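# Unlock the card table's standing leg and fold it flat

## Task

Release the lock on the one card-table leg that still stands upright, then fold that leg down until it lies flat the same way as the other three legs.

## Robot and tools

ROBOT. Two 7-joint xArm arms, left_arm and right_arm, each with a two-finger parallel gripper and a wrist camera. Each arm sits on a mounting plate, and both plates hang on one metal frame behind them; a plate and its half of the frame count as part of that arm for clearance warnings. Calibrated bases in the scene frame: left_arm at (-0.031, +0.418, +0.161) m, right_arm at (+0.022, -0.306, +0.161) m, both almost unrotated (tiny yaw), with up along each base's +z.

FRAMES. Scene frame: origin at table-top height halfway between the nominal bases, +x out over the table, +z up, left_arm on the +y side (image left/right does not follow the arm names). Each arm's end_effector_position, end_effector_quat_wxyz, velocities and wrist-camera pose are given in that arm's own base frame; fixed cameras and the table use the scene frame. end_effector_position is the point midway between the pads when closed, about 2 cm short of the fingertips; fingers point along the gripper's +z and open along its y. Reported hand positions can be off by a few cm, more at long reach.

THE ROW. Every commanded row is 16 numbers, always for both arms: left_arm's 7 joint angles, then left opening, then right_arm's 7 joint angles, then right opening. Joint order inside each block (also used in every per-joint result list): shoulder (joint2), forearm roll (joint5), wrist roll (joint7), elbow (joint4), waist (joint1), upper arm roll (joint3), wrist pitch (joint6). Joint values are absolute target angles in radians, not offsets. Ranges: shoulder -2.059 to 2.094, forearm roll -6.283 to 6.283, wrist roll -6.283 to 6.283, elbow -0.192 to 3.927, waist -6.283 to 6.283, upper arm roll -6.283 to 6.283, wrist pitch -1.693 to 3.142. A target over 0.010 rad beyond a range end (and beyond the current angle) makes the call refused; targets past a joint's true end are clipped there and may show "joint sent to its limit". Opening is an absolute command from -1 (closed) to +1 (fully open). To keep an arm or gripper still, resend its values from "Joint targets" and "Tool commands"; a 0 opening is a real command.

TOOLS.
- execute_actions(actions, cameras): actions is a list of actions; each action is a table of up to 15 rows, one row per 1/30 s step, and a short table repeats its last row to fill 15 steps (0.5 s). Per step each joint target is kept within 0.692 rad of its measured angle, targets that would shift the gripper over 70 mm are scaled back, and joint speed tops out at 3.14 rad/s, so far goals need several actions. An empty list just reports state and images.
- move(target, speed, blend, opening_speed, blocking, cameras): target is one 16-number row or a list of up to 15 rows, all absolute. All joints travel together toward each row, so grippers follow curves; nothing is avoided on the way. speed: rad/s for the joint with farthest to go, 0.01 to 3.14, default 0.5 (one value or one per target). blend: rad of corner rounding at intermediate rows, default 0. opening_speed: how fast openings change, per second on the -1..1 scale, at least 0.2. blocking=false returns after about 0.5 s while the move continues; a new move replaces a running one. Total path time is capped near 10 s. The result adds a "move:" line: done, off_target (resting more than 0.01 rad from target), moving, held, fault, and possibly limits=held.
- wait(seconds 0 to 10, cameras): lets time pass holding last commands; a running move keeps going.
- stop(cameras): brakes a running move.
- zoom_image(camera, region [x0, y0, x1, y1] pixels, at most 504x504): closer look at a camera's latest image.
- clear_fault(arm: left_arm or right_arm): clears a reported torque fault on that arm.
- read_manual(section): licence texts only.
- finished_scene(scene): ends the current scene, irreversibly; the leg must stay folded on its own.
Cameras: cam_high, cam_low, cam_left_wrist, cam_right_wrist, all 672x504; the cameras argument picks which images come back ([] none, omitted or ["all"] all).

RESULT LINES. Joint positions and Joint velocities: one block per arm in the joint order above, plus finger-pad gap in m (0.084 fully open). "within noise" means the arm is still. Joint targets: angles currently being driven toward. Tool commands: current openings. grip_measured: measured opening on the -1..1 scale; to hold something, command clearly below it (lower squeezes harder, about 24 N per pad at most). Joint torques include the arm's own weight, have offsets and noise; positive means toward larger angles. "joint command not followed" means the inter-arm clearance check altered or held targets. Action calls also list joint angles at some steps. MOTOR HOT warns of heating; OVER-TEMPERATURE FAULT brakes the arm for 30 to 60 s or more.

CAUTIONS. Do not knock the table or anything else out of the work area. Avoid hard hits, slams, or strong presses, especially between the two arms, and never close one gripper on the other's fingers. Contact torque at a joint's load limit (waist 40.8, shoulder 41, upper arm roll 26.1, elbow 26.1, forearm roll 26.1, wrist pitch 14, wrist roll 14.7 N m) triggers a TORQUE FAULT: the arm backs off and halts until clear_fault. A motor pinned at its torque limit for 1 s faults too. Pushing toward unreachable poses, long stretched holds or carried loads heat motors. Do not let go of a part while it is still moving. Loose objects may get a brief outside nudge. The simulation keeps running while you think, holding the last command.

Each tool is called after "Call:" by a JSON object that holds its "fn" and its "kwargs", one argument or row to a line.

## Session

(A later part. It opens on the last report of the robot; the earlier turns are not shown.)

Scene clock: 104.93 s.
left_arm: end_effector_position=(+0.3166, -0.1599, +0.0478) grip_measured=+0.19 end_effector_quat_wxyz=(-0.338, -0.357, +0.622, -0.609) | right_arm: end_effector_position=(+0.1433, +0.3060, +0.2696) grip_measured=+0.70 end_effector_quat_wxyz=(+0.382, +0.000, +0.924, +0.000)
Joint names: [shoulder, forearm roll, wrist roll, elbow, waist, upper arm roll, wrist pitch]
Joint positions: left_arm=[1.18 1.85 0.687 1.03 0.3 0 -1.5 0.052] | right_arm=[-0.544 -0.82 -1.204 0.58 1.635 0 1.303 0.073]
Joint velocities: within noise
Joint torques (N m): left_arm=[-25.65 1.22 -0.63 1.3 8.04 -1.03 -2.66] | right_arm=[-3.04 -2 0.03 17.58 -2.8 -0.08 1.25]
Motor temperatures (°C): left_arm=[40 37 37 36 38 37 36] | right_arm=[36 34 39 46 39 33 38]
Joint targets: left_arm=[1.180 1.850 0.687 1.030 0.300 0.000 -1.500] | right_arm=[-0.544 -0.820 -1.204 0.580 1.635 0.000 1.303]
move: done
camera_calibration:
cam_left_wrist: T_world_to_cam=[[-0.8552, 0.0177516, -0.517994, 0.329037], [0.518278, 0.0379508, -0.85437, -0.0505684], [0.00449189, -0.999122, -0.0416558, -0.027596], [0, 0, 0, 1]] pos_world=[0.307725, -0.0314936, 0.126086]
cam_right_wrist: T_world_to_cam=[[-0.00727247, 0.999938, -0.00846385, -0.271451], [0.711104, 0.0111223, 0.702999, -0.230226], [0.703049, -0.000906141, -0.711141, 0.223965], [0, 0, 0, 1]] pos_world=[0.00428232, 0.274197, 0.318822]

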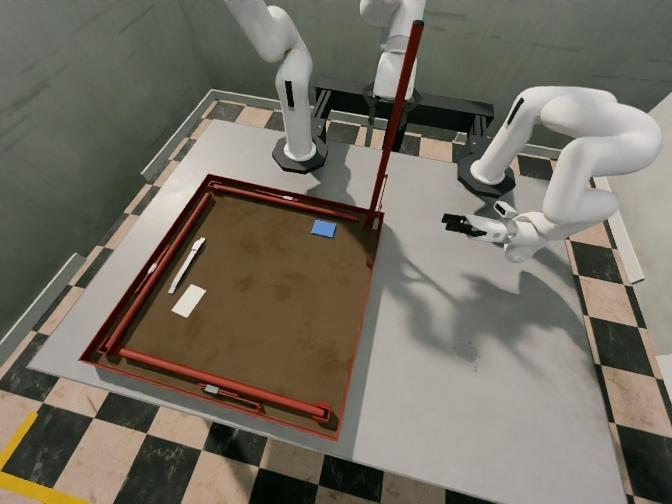

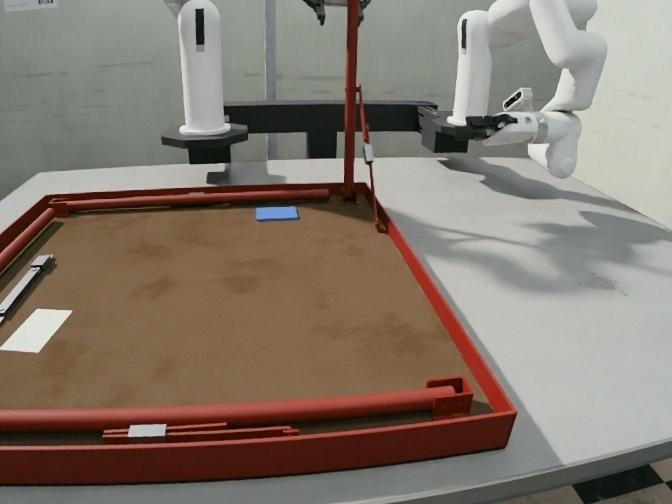

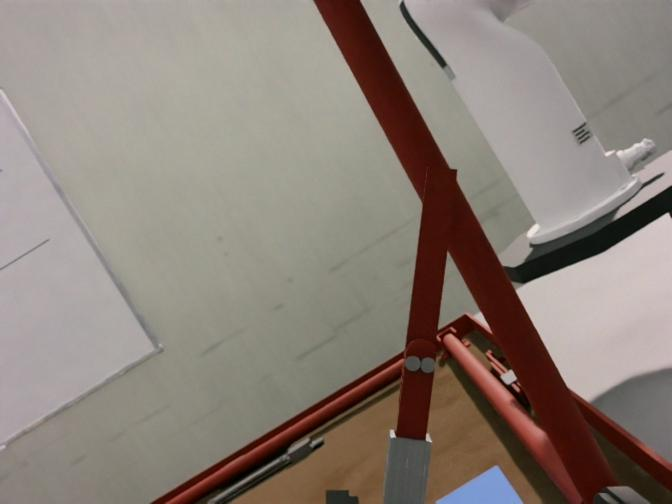

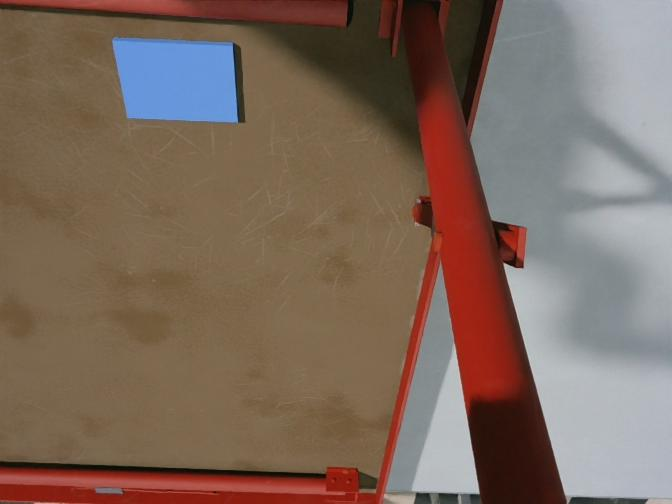

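Call:
{"fn": "move", "kwargs": {
  "target": [1.18,1.85,0.687,1.03,0.3,0,-1.50,0.2,-0.465,-0.828,-1.196,0.640,1.624,0,1.283,0.8],
  "speed": 0.3,
  "cameras": ["cam_right_wrist"]
}}

Call:
{"fn": "move", "kwargs": {
  "target": [1.18,1.85,0.687,1.03,0.3,0,-1.50,0.2,-0.338,-1.005,-1.147,0.530,1.345,0,0.955,0.8],
  "speed": 0.25
}}

Call:
{"fn": "zoom_image", "kwargs": {
  "camera": "cam_low",
  "region": [290, 0, 450, 240]
}}

Scene clock: 118.30 s.
left_arm: end_effector_position=(+0.3166, -0.1599, +0.0478) grip_measured=+0.19 end_effector_quat_wxyz=(-0.338, -0.357, +0.622, -0.609) | right_arm: end_effector_position=(+0.1446, +0.3266, +0.2704) grip_measured=+0.80 end_effector_quat_wxyz=(+0.383, +0.000, +0.924, +0.000)
Joint names: [shoulder, forearm roll, wrist roll, elbow, waist, upper arm roll, wrist pitch]
Joint positions: left_arm=[1.18 1.85 0.687 1.03 0.3 0 -1.5 0.052] | right_arm=[-0.465 -0.828 -1.196 0.64 1.624 0 1.283 0.077]
Joint velocities: within noise
Joint torques (N m): left_arm=[-26.77 1.05 -0.46 1.89 6.98 -1.24 -3.42] | right_arm=[-4.43 -2.38 1.36 25.22 -2.96 0.33 -1.92]
Motor temperatures (°C): left_arm=[40 37 37 36 38 36 36] | right_arm=[36 34 39 46 39 33 38]
Joint targets: left_arm=[1.180 1.850 0.687 1.030 0.300 0.000 -1.500] | right_arm=[-0.465 -0.828 -1.196 0.640 1.624 0.000 1.283]
move: done
camera_calibration:
cam_right_wrist: T_world_to_cam=[[-0.00726171, 0.999939, -0.00833094, -0.292078], [0.710358, 0.011022, 0.703754, -0.231937], [0.703803, -0.000807496, -0.710395, 0.223299], [0, 0, 0, 1]] pos_world=[0.00547848, 0.294797, 0.319424]
Images, in order (width x height): cam_right_wrist 672x504.

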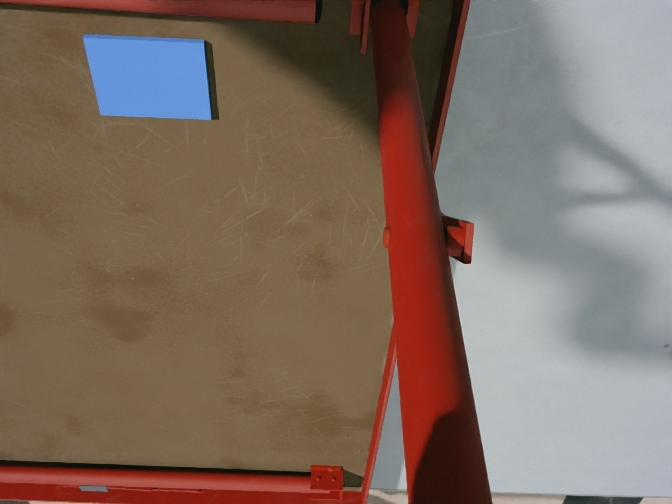

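Scene clock: 120.20 s.
left_arm: end_effector_position=(+0.3166, -0.1599, +0.0478) grip_measured=+0.19 end_effector_quat_wxyz=(-0.338, -0.357, +0.622, -0.609) | right_arm: end_effector_position=(+0.2147, +0.3263, +0.1986) grip_measured=+0.80 end_effector_quat_wxyz=(+0.383, +0.000, +0.924, +0.000)
Joint names: [shoulder, forearm roll, wrist roll, elbow, waist, upper arm roll, wrist pitch]
Joint positions: left_arm=[1.18 1.85 0.687 1.03 0.3 0 -1.5 0.052] | right_arm=[-0.338 -1.005 -1.147 0.53 1.345 0 0.955 0.077]
Joint velocities: within noise
Joint torques (N m): left_arm=[-27.87 1.13 -0.27 1.91 6.49 -1.53 -3.65] | right_arm=[-5.39 -2.84 1.59 14.69 -7.6 -5.37 -0.31]
Motor temperatures (°C): left_arm=[40 37 37 36 38 36 36] | right_arm=[36 34 39 46 39 33 38]
Joint targets: left_arm=[1.180 1.850 0.687 1.030 0.300 0.000 -1.500] | right_arm=[-0.338 -1.005 -1.147 0.530 1.345 0.000 0.955]
move: done
camera_calibration:
cam_left_wrist: T_world_to_cam=[[-0.8552, 0.0177516, -0.517994, 0.329037], [0.518278, 0.0379508, -0.85437, -0.0505684], [0.00449189, -0.999122, -0.0416558, -0.027596], [0, 0, 0, 1]] pos_world=[0.307725, -0.0314936, 0.126086]
cam_right_wrist: T_world_to_cam=[[-0.00727077, 0.999935, -0.00875199, -0.29176], [0.710658, 0.0113243, 0.703446, -0.231447], [0.7035, -0.00110508, -0.710694, 0.123211], [0, 0, 0, 1]] pos_world=[0.07568, 0.294498, 0.247822]

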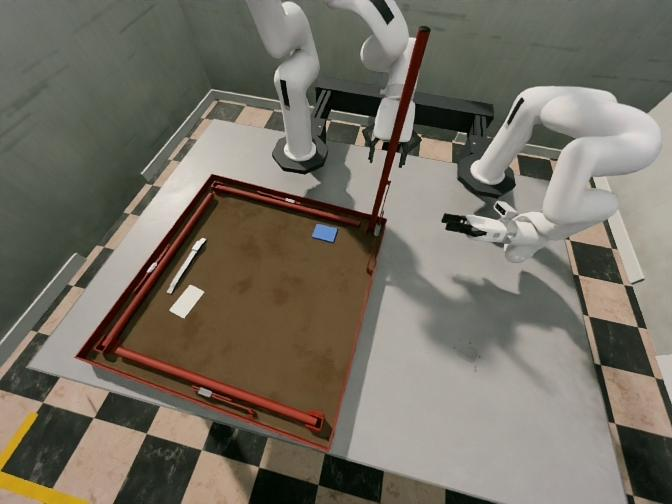

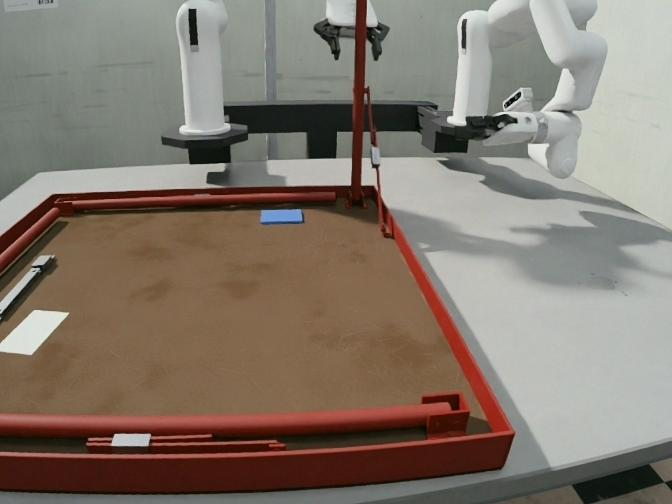

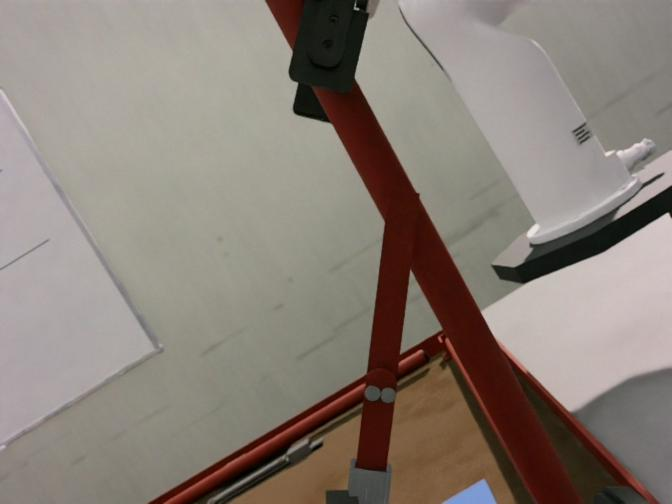

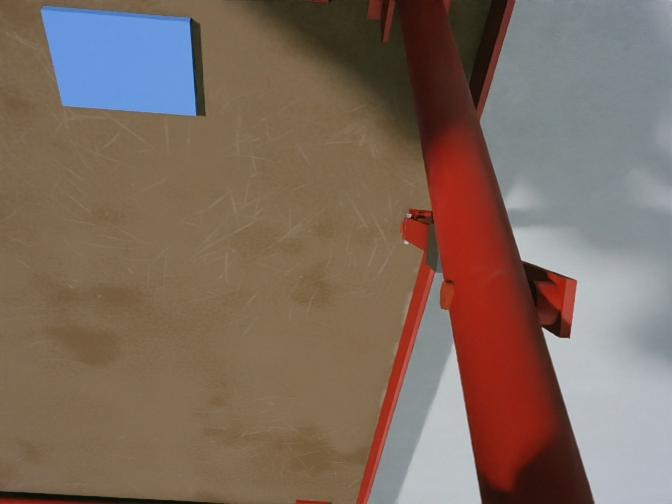

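Scaled by 2.100 from the camera's 672x504 image, which has a finer 960x720 frame.

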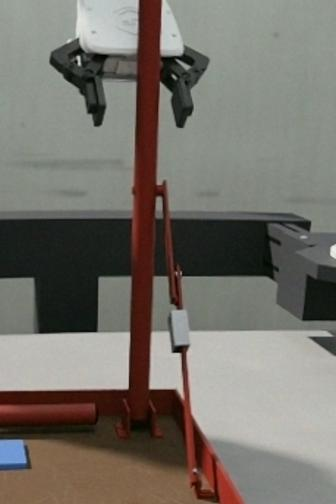

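Call:
{"fn": "move", "kwargs": {
  "target": [1.18,1.85,0.687,1.03,0.3,0,-1.50,0.2,-0.338,-1.005,-1.147,0.530,1.345,0,0.955,-0.75],
  "opening_speed": 0.6
}}

Call:
{"fn": "zoom_image", "kwargs": {
  "camera": "cam_low",
  "region": [290, 0, 450, 240]
}}

Scene clock: 131.20 s.
left_arm: end_effector_position=(+0.3166, -0.1599, +0.0478) grip_measured=+0.19 end_effector_quat_wxyz=(-0.338, -0.357, +0.622, -0.609) | right_arm: end_effector_position=(+0.2147, +0.3263, +0.1986) grip_measured=-0.49 end_effector_quat_wxyz=(+0.383, +0.000, +0.924, +0.000)
Joint names: [shoulder, forearm roll, wrist roll, elbow, waist, upper arm roll, wrist pitch]
Joint positions: left_arm=[1.18 1.85 0.687 1.03 0.3 0 -1.5 0.052] | right_arm=[-0.338 -1.005 -1.147 0.53 1.345 0 0.955 0.023]
Joint velocities: within noise
Joint torques (N m): left_arm=[-29.88 0.86 0.16 2.05 4.76 -1.8 -4.41] | right_arm=[-4.65 1.95 0.86 1.09 -7.37 -8.69 6.14]
Motor temperatures (°C): left_arm=[40 37 37 36 38 36 36] | right_arm=[36 34 39 46 39 34 38]
Joint targets: left_arm=[1.180 1.850 0.687 1.030 0.300 0.000 -1.500] | right_arm=[-0.338 -1.005 -1.147 0.530 1.345 0.000 0.955]
move: done
camera_calibration:
cam_left_wrist: T_world_to_cam=[[-0.8552, 0.0177516, -0.517994, 0.329037], [0.518278, 0.0379508, -0.85437, -0.0505684], [0.00449189, -0.999122, -0.0416558, -0.027596], [0, 0, 0, 1]] pos_world=[0.307725, -0.0314936, 0.126086]
cam_right_wrist: T_world_to_cam=[[-0.00734054, 0.999935, -0.00868037, -0.291773], [0.710657, 0.0113235, 0.703447, -0.231377], [0.7035, -0.00100508, -0.710694, 0.12311], [0, 0, 0, 1]] pos_world=[0.0756799, 0.294498, 0.247723]

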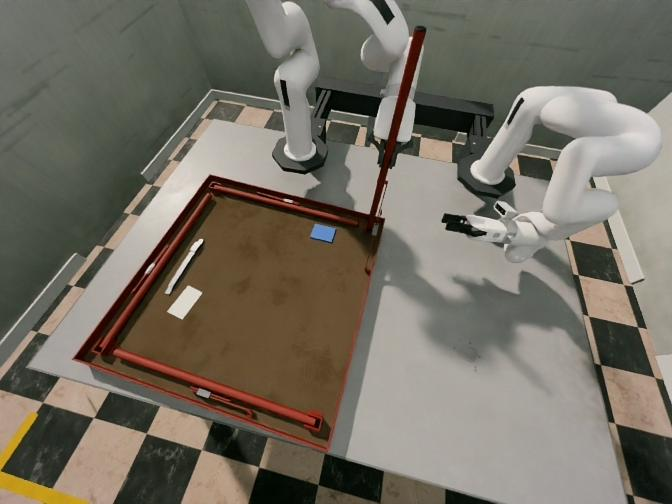

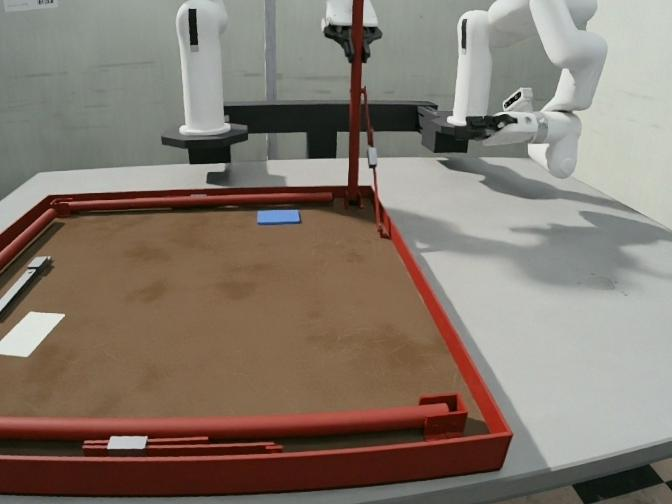

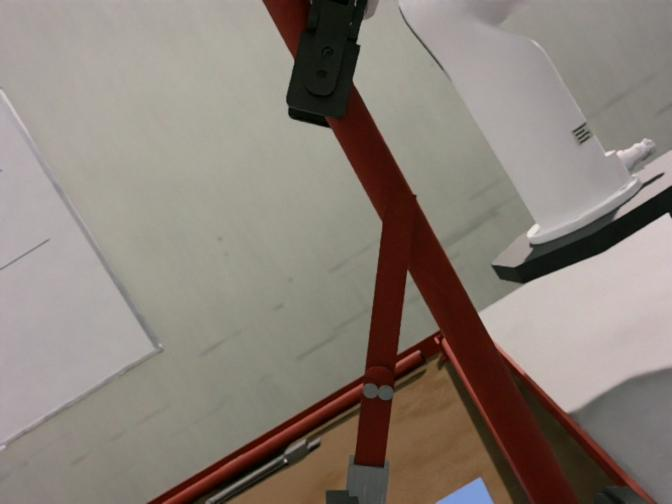

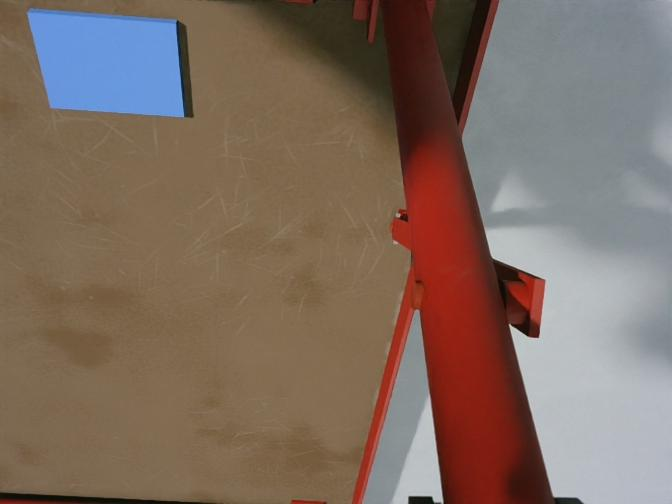

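Scaled by 2.100 from the camera's 672x504 image, which has a finer 960x720 frame.

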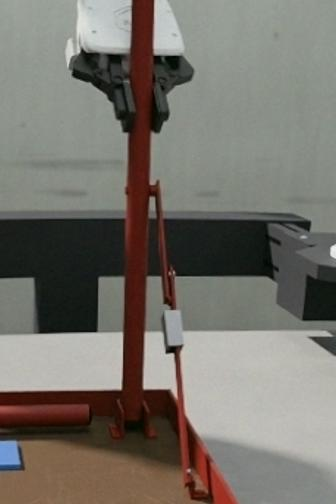

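Call:
{"fn": "move", "kwargs": {
  "target": [1.233,1.528,0.745,1.1085,-0.055,0,-1.576,0.5,-0.338,-1.005,-1.147,0.530,1.345,0,0.955,-0.75],
  "speed": 0.4,
  "cameras": ["cam_left_wrist"]
}}

Scene clock: 139.77 s.
left_arm: end_effector_position=(+0.3342, -0.2696, +0.0405) grip_measured=+0.49 end_effector_quat_wxyz=(-0.327, -0.320, +0.631, -0.627) | right_arm: end_effector_position=(+0.2147, +0.3263, +0.1986) grip_measured=-0.49 end_effector_quat_wxyz=(+0.383, +0.000, +0.924, +0.000)
Joint names: [shoulder, forearm roll, wrist roll, elbow, waist, upper arm roll, wrist pitch]
Joint positions: left_arm=[1.233 1.528 0.745 1.108 -0.055 0 -1.576 0.065] | right_arm=[-0.338 -1.005 -1.147 0.53 1.345 0 0.955 0.023]
Joint velocities: within noise
Joint torques (N m): left_arm=[-22.86 -1.55 2.03 4.75 -10.65 -1.84 -4.48] | right_arm=[-1.84 2.22 0.24 0.9 -6.89 -9.6 6.15]
Motor temperatures (°C): left_arm=[40 37 37 36 38 36 37] | right_arm=[36 34 39 43 39 35 40]
Joint targets: left_arm=[1.233 1.528 0.745 1.109 -0.055 0.000 -1.576] | right_arm=[-0.338 -1.005 -1.147 0.530 1.345 0.000 0.955]
move: done
camera_calibration:
cam_left_wrist: T_world_to_cam=[[-0.811778, 0.0240953, -0.583469, 0.332003], [0.583628, -0.000572915, -0.812021, -0.0956859], [-0.0199002, -0.99971, -0.0135976, -0.130771], [0, 0, 0, 1]] pos_world=[0.322755, -0.138788, 0.114237]
Images, in order (width x height): cam_left_wrist 672x504.

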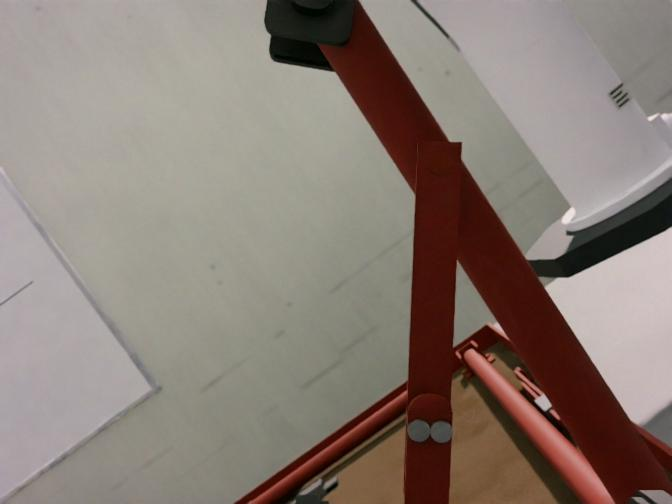

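Call:
{"fn": "move", "kwargs": {
  "target": [
    [1.2405,1.246,0.693,1.163,-0.338,0,-1.5956,0.4,-0.338,-1.005,-1.147,0.530,1.345,0,0.955,-0.75]
  ],
  "speed": 0.25,
  "cameras": ["cam_left_wrist","cam_right_wrist"]
}}

Call:
{"fn": "move", "kwargs": {
  "target": [
    [1.2405,1.246,0.693,1.163,-0.338,0,-1.5956,-0.35,-0.338,-1.005,-1.147,0.530,1.345,0,0.955,-0.75],
    [1.190,1.271,0.609,1.202,-0.312,0,-1.567,-0.35,-0.338,-1.005,-1.147,0.530,1.345,0,0.955,-0.75]
  ],
  "speed": 0.1,
  "opening_speed": 1.0
}}

Scene clock: 149.67 s.
left_arm: end_effector_position=(+0.3279, -0.3658, +0.0407) grip_measured=+0.39 end_effector_quat_wxyz=(-0.328, -0.320, +0.631, -0.627) | right_arm: end_effector_position=(+0.2147, +0.3263, +0.1986) grip_measured=-0.49 end_effector_quat_wxyz=(+0.383, +0.000, +0.924, +0.000)
Joint names: [shoulder, forearm roll, wrist roll, elbow, waist, upper arm roll, wrist pitch]
Joint positions: left_arm=[1.24 1.246 0.693 1.163 -0.338 0 -1.596 0.061] | right_arm=[-0.338 -1.005 -1.147 0.53 1.345 0 0.955 0.023]
Joint velocities: within noise
Joint torques (N m): left_arm=[-24.21 -1.29 -1.85 5.88 -10.49 -2.11 -4.52] | right_arm=[-1.92 2.18 -0.29 0.96 -6.26 -9.62 6.17]
Motor temperatures (°C): left_arm=[40 37 37 36 38 36 37] | right_arm=[36 34 39 42 39 36 42]
Joint targets: left_arm=[1.240 1.246 0.693 1.163 -0.338 0.000 -1.596] | right_arm=[-0.338 -1.005 -1.147 0.530 1.345 0.000 0.955]
move: done
camera_calibration:
cam_left_wrist: T_world_to_cam=[[-0.812313, 0.0243927, -0.582711, 0.329639], [0.582864, -0.00100397, -0.812569, -0.0918155], [-0.0204058, -0.999702, -0.0134021, -0.226922], [0, 0, 0, 1]] pos_world=[0.316656, -0.234988, 0.114437]
cam_right_wrist: T_world_to_cam=[[-0.00727138, 0.999935, -0.0087508, -0.291761], [0.710707, 0.0113238, 0.703397, -0.231368], [0.70345, -0.00110459, -0.710743, 0.123155], [0, 0, 0, 1]] pos_world=[0.0756803, 0.294498, 0.247722]
Images, in order (width x height): cam_left_wrist 672x504, cam_right_wrist 672x504.

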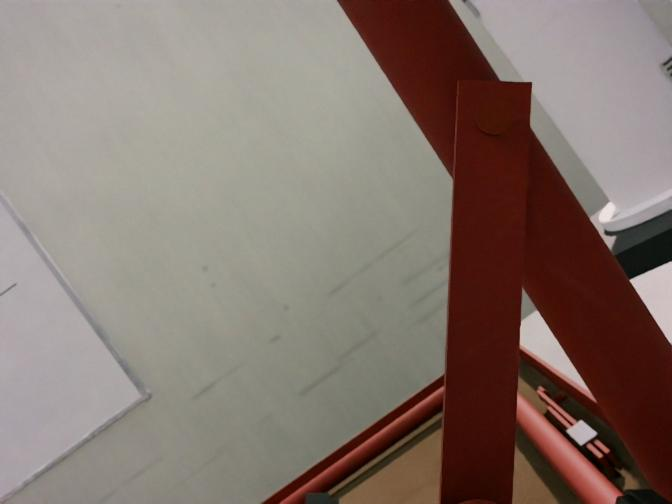

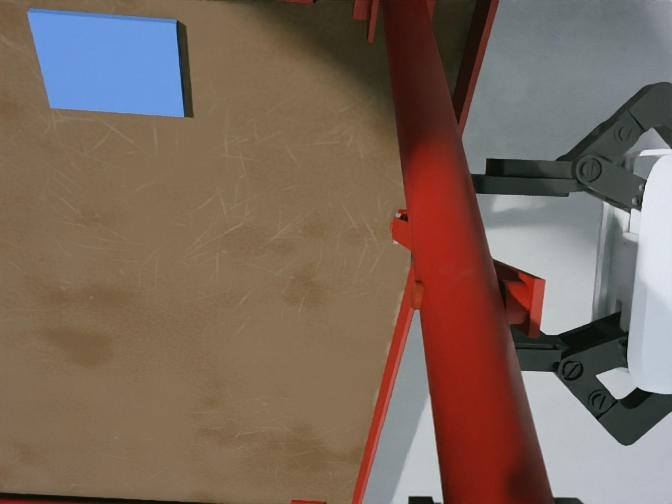

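Scene clock: 152.10 s.
left_arm: end_effector_position=(+0.3511, -0.3660, +0.0615) grip_measured=-0.36 end_effector_quat_wxyz=(-0.327, -0.320, +0.631, -0.627) | right_arm: end_effector_position=(+0.2149, +0.3260, +0.1985) grip_measured=-0.49 end_effector_quat_wxyz=(+0.383, +0.000, +0.924, -0.001)
Joint names: [shoulder, forearm roll, wrist roll, elbow, waist, upper arm roll, wrist pitch]
Joint positions: left_arm=[1.19 1.271 0.609 1.202 -0.312 0 -1.567 0.028] | right_arm=[-0.338 -1.005 -1.147 0.53 1.345 0 0.956 0.023]
Joint velocities: within noise
Joint torques (N m): left_arm=[-43.74 -1.96 -1.4 12.68 24.16 1.03 -4.17] | right_arm=[-2.79 4.34 -0.59 11.6 12.87 12.33 -7.02]
Motor temperatures (°C): left_arm=[40 37 37 36 38 36 37] | right_arm=[36 34 39 41 39 36 42]
Joint targets: left_arm=[1.190 1.271 0.609 1.202 -0.312 0.000 -1.567] | right_arm=[-0.338 -1.005 -1.147 0.530 1.345 0.000 0.955]
move: done
camera_calibration:
cam_left_wrist: T_world_to_cam=[[-0.811895, 0.0244218, -0.583292, 0.36053], [0.58345, -0.000800947, -0.812149, -0.0885053], [-0.0203013, -0.999701, -0.0135986, -0.22638], [0, 0, 0, 1]] pos_world=[0.339756, -0.235188, 0.135337]
cam_right_wrist: T_world_to_cam=[[-0.00671121, 0.999934, -0.00932594, -0.291462], [0.710565, 0.0113307, 0.70354, -0.231465], [0.7036, -0.00190508, -0.710594, 0.12313], [0, 0, 0, 1]] pos_world=[0.0758806, 0.2943, 0.247622]

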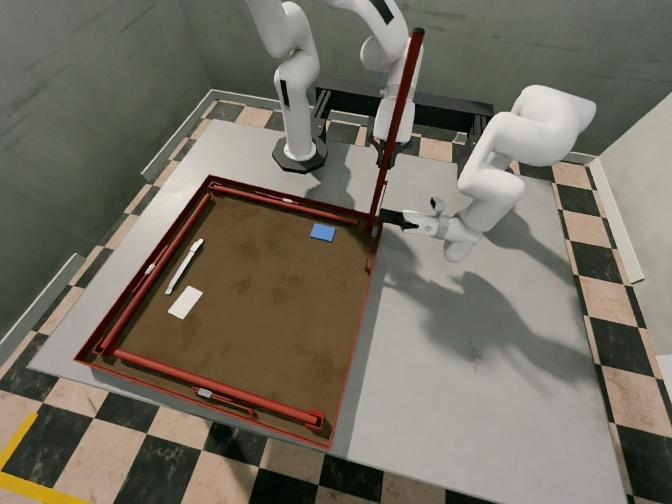

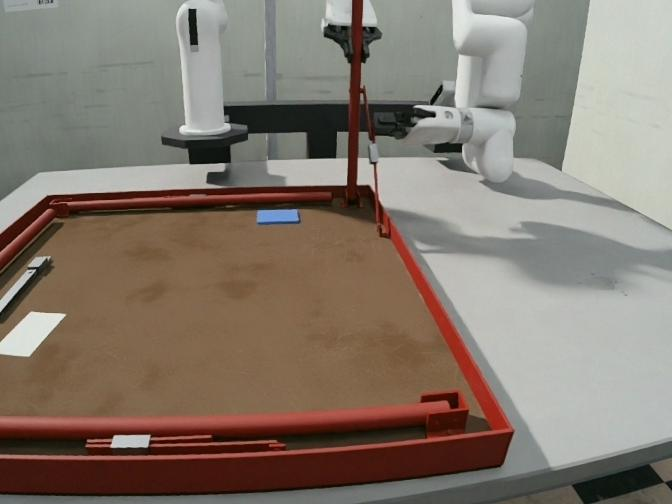

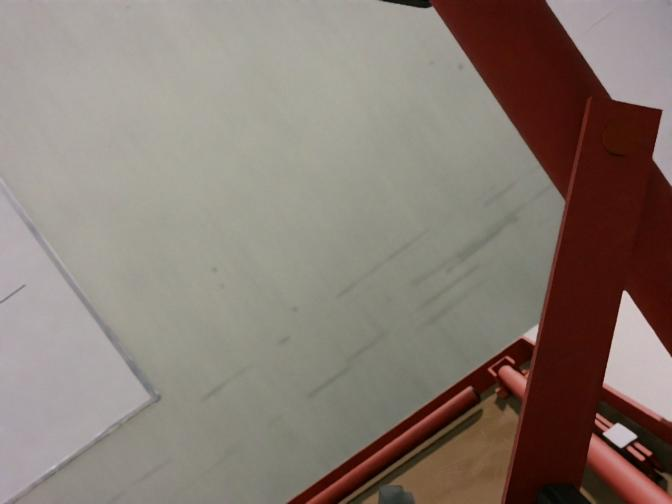

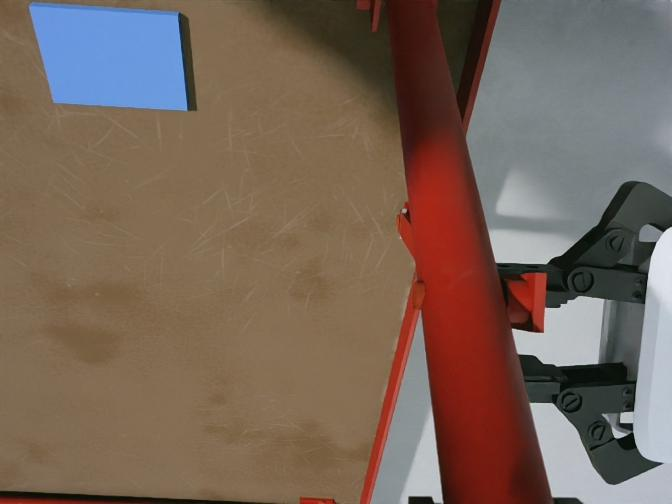

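Call:
{"fn": "move", "kwargs": {
  "target": [1.190,1.271,0.609,1.202,-0.312,0,-1.567,0.3,-0.307,-1.041,-1.149,0.546,1.294,0,0.914,-0.75],
  "speed": 0.1
}}

Call:
{"fn": "move", "kwargs": {
  "target": [1.190,1.65,0.609,1.202,0.1,0,-1.50,0.3,-0.292,-1.059,-1.15,0.554,1.268,0,0.894,-0.75],
  "speed": 0.4
}}

Scene clock: 155.40 s.
left_arm: end_effector_position=(+0.3512, -0.3660, +0.0615) grip_measured=+0.29 end_effector_quat_wxyz=(-0.327, -0.320, +0.631, -0.627) | right_arm: end_effector_position=(+0.2308, +0.3301, +0.1965) grip_measured=-0.49 end_effector_quat_wxyz=(+0.385, +0.000, +0.923, +0.001)
Joint names: [shoulder, forearm roll, wrist roll, elbow, waist, upper arm roll, wrist pitch]
Joint positions: left_arm=[1.19 1.271 0.609 1.202 -0.312 0 -1.567 0.056] | right_arm=[-0.307 -1.041 -1.149 0.546 1.294 0 0.914 0.023]
Joint velocities: within noise
Joint torques (N m): left_arm=[-25.27 0.75 -1.13 3.09 -10.64 -6 -1.02] | right_arm=[3.05 -0.58 -0.85 17.91 1.05 2.68 -7.28]
Motor temperatures (°C): left_arm=[40 37 37 36 38 36 37] | right_arm=[36 34 39 42 39 36 43]
Joint targets: left_arm=[1.190 1.271 0.609 1.202 -0.312 0.000 -1.567] | right_arm=[-0.307 -1.041 -1.149 0.546 1.294 0.000 0.914]
move: done
camera_calibration:
cam_left_wrist: T_world_to_cam=[[-0.811814, 0.0244789, -0.583403, 0.360612], [0.583563, -0.000723162, -0.812067, -0.0885949], [-0.0203004, -0.9997, -0.0136979, -0.226364], [0, 0, 0, 1]] pos_world=[0.339856, -0.235188, 0.135337]
cam_right_wrist: T_world_to_cam=[[-0.00754842, 0.999957, -0.00532646, -0.29608], [0.706554, 0.00910276, 0.7076, -0.240511], [0.707618, 0.00157783, -0.706593, 0.107743], [0, 0, 0, 1]] pos_world=[0.0914583, 0.298086, 0.244739]

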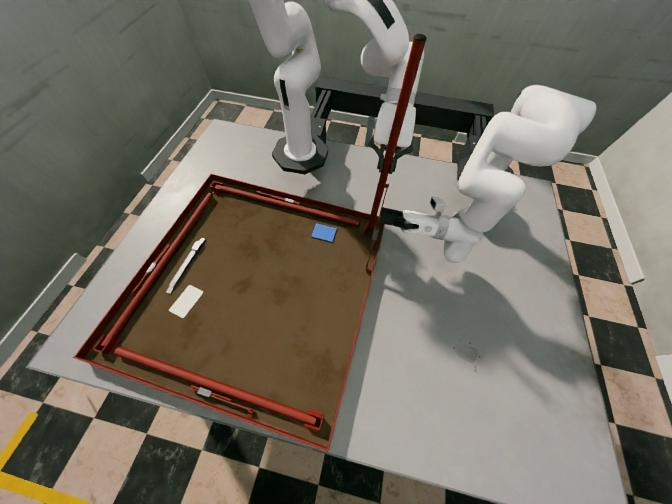

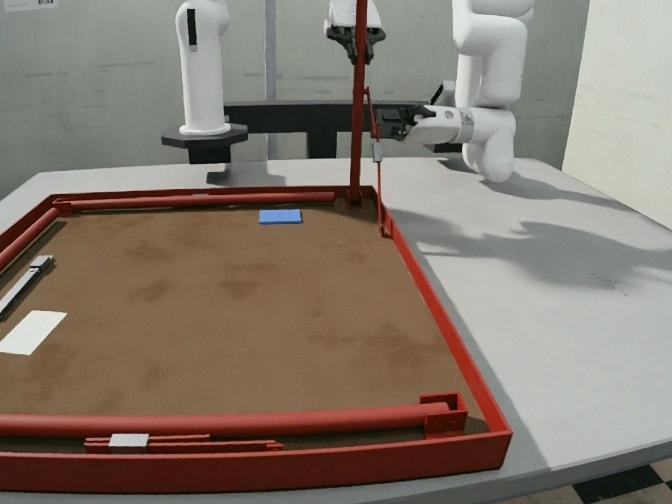

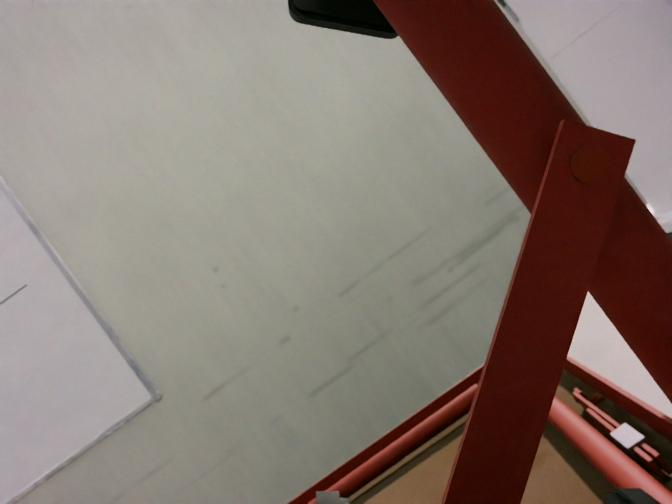

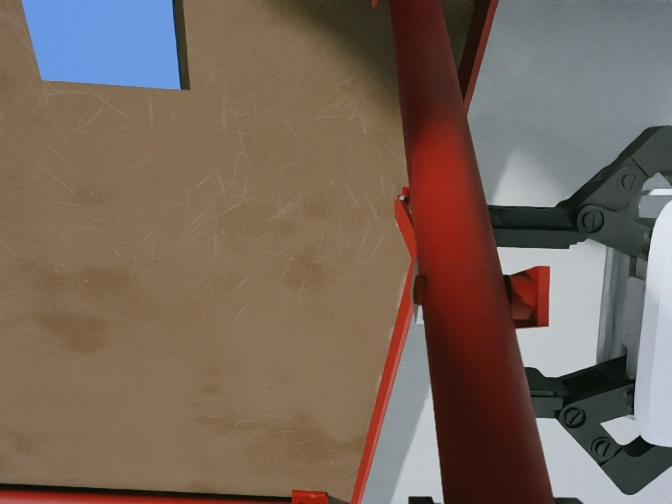

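Scene clock: 157.10 s.
left_arm: end_effector_position=(+0.3759, -0.2191, +0.0434) grip_measured=+0.29 end_effector_quat_wxyz=(-0.305, -0.342, +0.647, -0.609) | right_arm: end_effector_position=(+0.2391, +0.3316, +0.1955) grip_measured=-0.49 end_effector_quat_wxyz=(+0.387, +0.001, +0.922, +0.002)
Joint names: [shoulder, forearm roll, wrist roll, elbow, waist, upper arm roll, wrist pitch]
Joint positions: left_arm=[1.19 1.65 0.609 1.202 0.1 0 -1.5 0.056] | right_arm=[-0.292 -1.059 -1.15 0.554 1.268 0 0.894 0.023]
Joint velocities: within noise
Joint torques (N m): left_arm=[-25.43 1.32 -1.05 3.41 10.32 -4.92 -1.11] | right_arm=[1.18 -0.63 -0.74 18.13 1.71 5.84 -6.39]
Motor temperatures (°C): left_arm=[40 37 37 36 38 36 37] | right_arm=[36 34 39 43 39 36 44]
Joint targets: left_arm=[1.190 1.650 0.609 1.202 0.100 0.000 -1.500] | right_arm=[-0.292 -1.059 -1.150 0.554 1.268 0.000 0.894]
move: done
camera_calibration:
cam_left_wrist: T_world_to_cam=[[-0.81281, 0.0386903, -0.581242, 0.369856], [0.582372, 0.0770785, -0.80926, -0.100298], [0.0134907, -0.996274, -0.0851824, -0.0880436], [0, 0, 0, 1]] pos_world=[0.360221, -0.0942946, 0.126309]
cam_right_wrist: T_world_to_cam=[[-0.00745486, 0.999966, -0.00358058, -0.297855], [0.704548, 0.0077934, 0.709614, -0.245294], [0.709618, 0.00276738, -0.704582, 0.0998464], [0, 0, 0, 1]] pos_world=[0.0997481, 0.29948, 0.243348]

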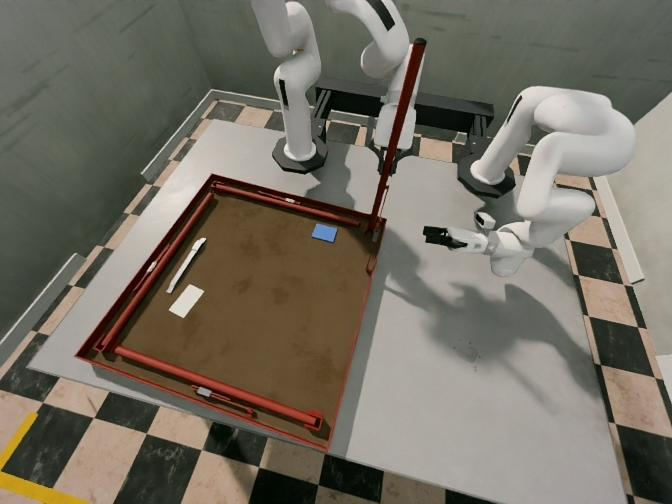

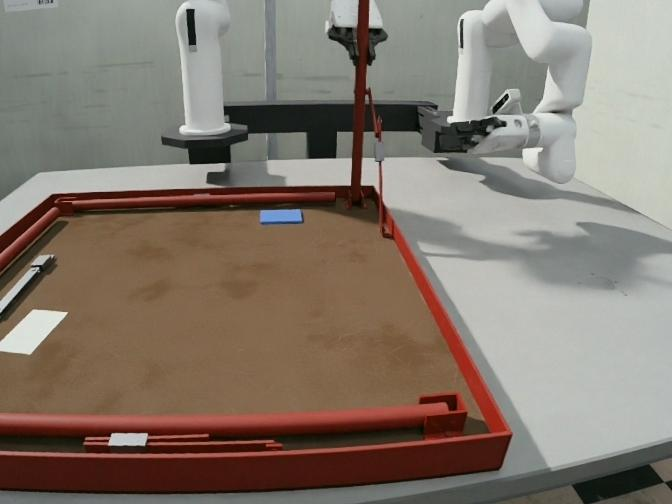

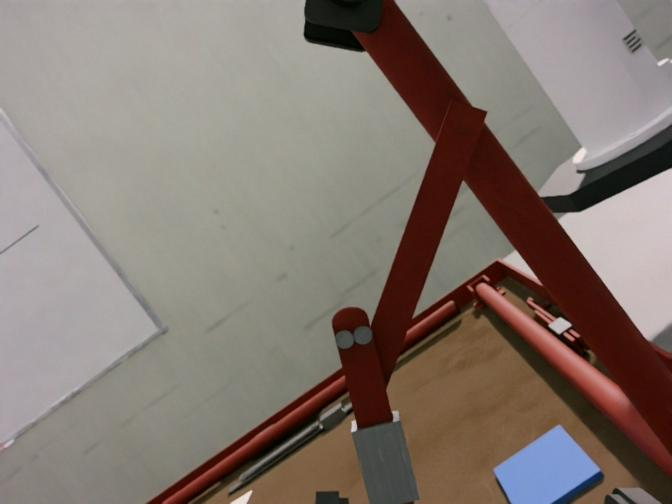

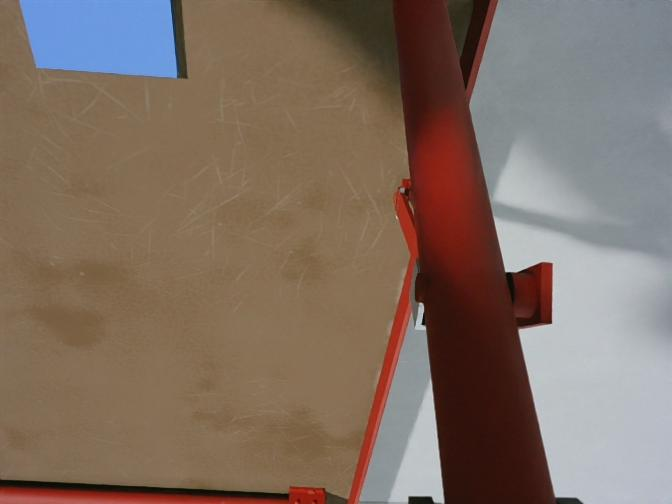

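Call:
{"fn": "move", "kwargs": {
  "target": [
    [1.190,1.9,0.609,1.15,0.4,0,-1.50,0.3,-0.034,-1.368,-1.166,0.692,0.84,0,0.549,-0.75],
    [1.190,1.9,0.609,1.15,0.4,0,-1.50,0.3,0.513,-1.415,-1.264,1.10,0.562,0,0.311,-0.75]
  ],
  "speed": 0.2,
  "blend": 0.05
}}

Scene clock: 167.03 s.
left_arm: end_effector_position=(+0.3475, -0.1163, +0.0431) grip_measured=+0.29 end_effector_quat_wxyz=(-0.308, -0.370, +0.626, -0.613) | right_arm: end_effector_position=(+0.5005, +0.3099, +0.0352) grip_measured=-0.44 end_effector_quat_wxyz=(+0.301, -0.003, +0.954, +0.001)
Joint names: [shoulder, forearm roll, wrist roll, elbow, waist, upper arm roll, wrist pitch]
Joint positions: left_arm=[1.19 1.9 0.609 1.15 0.4 0 -1.5 0.056] | right_arm=[0.513 -1.415 -1.264 1.1 0.562 0 0.311 0.025]
Joint velocities: within noise
Joint torques (N m): left_arm=[-30.68 1.38 -0.22 1.51 9.1 -1.69 -3.85] | right_arm=[-22.09 -1.77 -1.67 22.02 -11.99 -12.78 2.03]
Motor temperatures (°C): left_arm=[40 37 37 36 38 37 37] | right_arm=[36 34 39 44 39 36 44]
Joint targets: left_arm=[1.190 1.900 0.609 1.150 0.400 0.000 -1.500] | right_arm=[0.513 -1.415 -1.264 1.100 0.562 0.000 0.311]
move: done
camera_calibration:
cam_left_wrist: T_world_to_cam=[[-0.841038, -0.011742, -0.540849, 0.344927], [0.537701, 0.0917149, -0.838133, -0.0733911], [0.0594453, -0.995716, -0.070822, -0.00189893], [0, 0, 0, 1]] pos_world=[0.329672, 0.00889038, 0.124908]
cam_right_wrist: T_world_to_cam=[[-0.0151764, 0.999865, -0.00634663, -0.27084], [0.821624, 0.0160878, 0.569803, -0.37167], [0.569828, 0.00343299, -0.821757, -0.124609], [0, 0, 0, 1]] pos_world=[0.372268, 0.277211, 0.107662]

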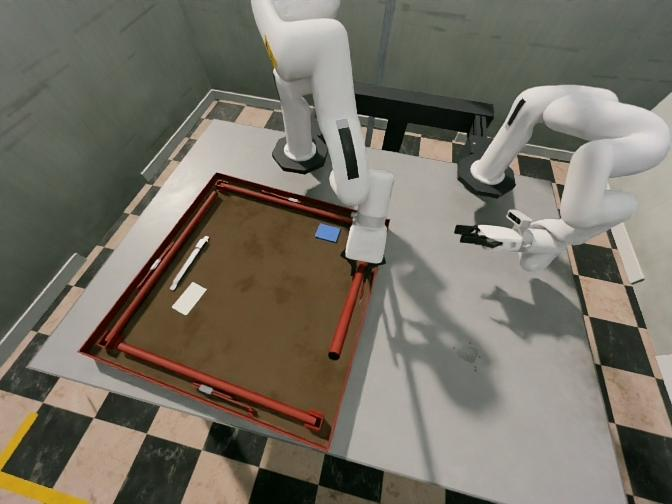

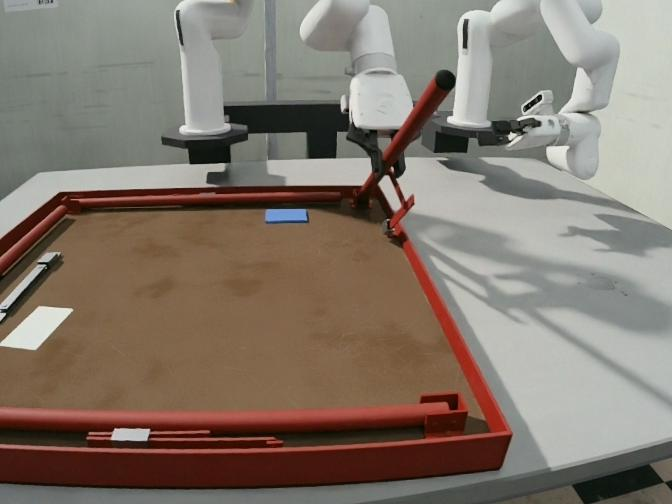

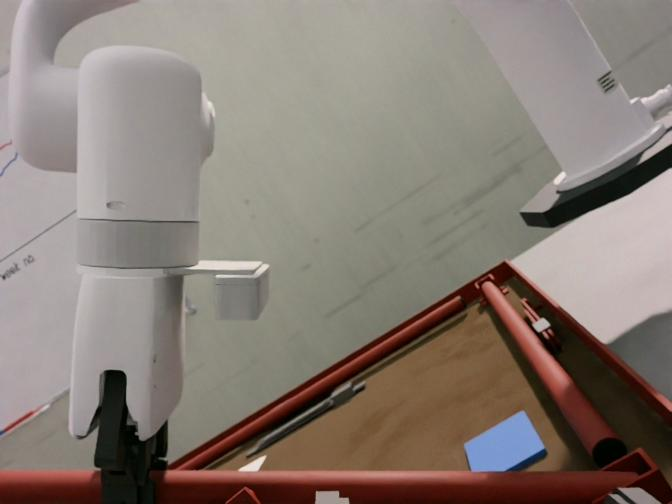

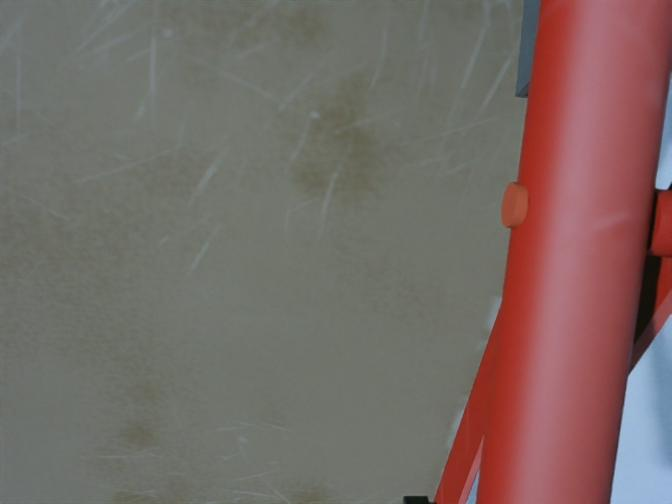

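Call:
{"fn": "move", "kwargs": {
  "target": [1.190,1.9,0.609,1.15,0.4,0,-1.50,0.3,0.841,-0.685,-1.983,1.363,0.524,0,0.301,-0.75],
  "speed": 0.25
}}

Scene clock: 172.60 s.
left_arm: end_effector_position=(+0.3475, -0.1163, +0.0431) grip_measured=+0.29 end_effector_quat_wxyz=(-0.308, -0.370, +0.626, -0.613) | right_arm: end_effector_position=(+0.5383, +0.3097, -0.0635) grip_measured=-0.45 end_effector_quat_wxyz=(+0.169, +0.001, +0.985, -0.012)
Joint names: [shoulder, forearm roll, wrist roll, elbow, waist, upper arm roll, wrist pitch]
Joint positions: left_arm=[1.19 1.9 0.609 1.15 0.4 0 -1.5 0.056] | right_arm=[0.841 -0.685 -1.981 1.363 0.524 0 0.301 0.024]
Joint velocities: within noise
Joint torques (N m): left_arm=[-33.7 0.88 0.17 2.76 7.32 -1.91 -4.24] | right_arm=[-8.89 0.06 -4.13 18.75 1.52 2.72 -3.51]
Motor temperatures (°C): left_arm=[40 37 37 36 38 36 37] | right_arm=[36 34 40 47 39 36 44]
Joint targets: left_arm=[1.190 1.900 0.609 1.150 0.400 0.000 -1.500] | right_arm=[0.841 -0.685 -1.983 1.363 0.524 0.000 0.301]
move: done
camera_calibration:
cam_left_wrist: T_world_to_cam=[[-0.841038, -0.011742, -0.540849, 0.344927], [0.537701, 0.0917149, -0.838133, -0.0733911], [0.0594453, -0.995716, -0.070822, -0.00189893], [0, 0, 0, 1]] pos_world=[0.329672, 0.00889038, 0.124908]
cam_right_wrist: T_world_to_cam=[[-0.00481785, 0.99961, -0.0275106, -0.2775], [0.94423, 0.0136056, 0.329005, -0.427013], [0.329251, -0.0243913, -0.943927, -0.0969295], [0, 0, 0, 1]] pos_world=[0.433776, 0.280837, 0.0413607]

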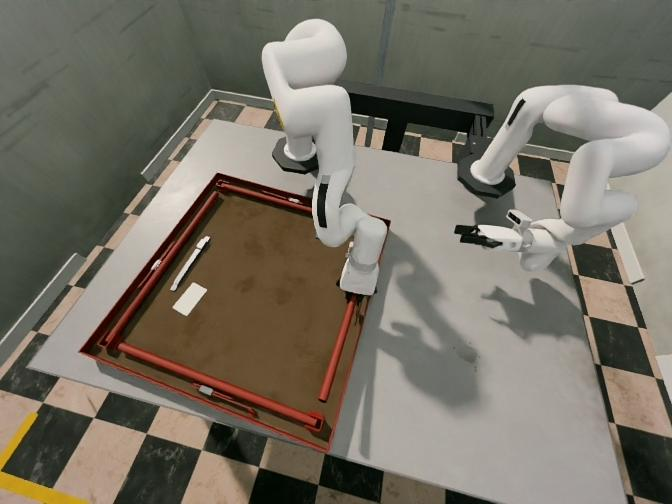

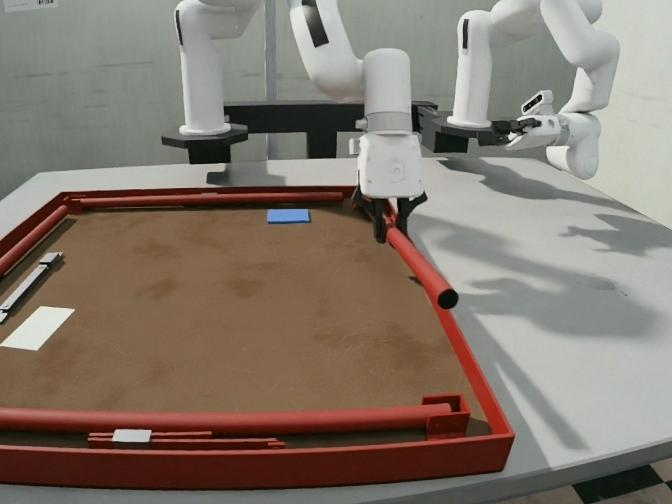

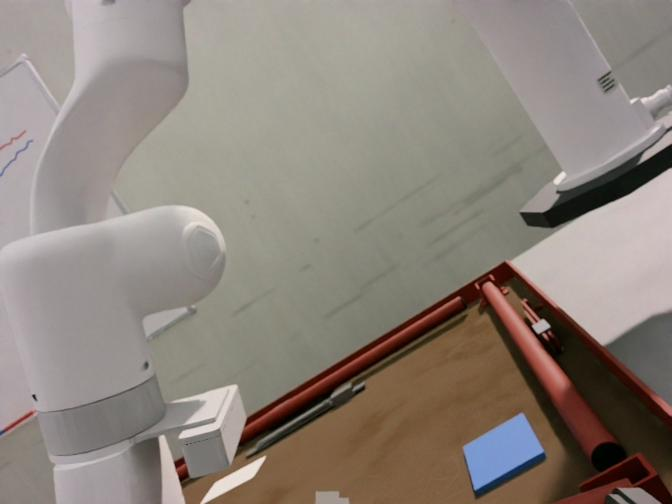

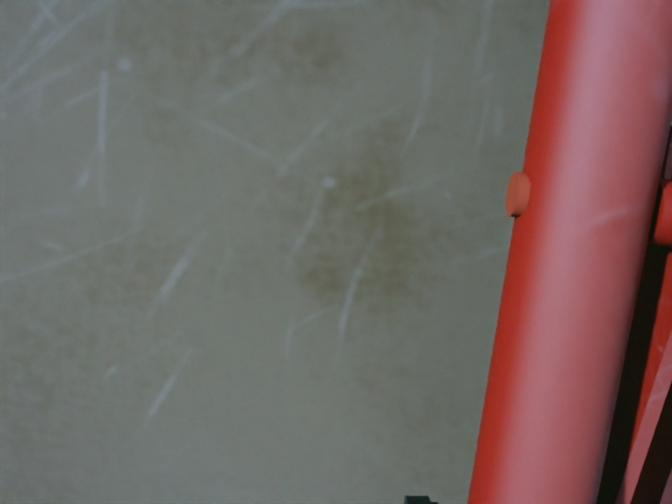

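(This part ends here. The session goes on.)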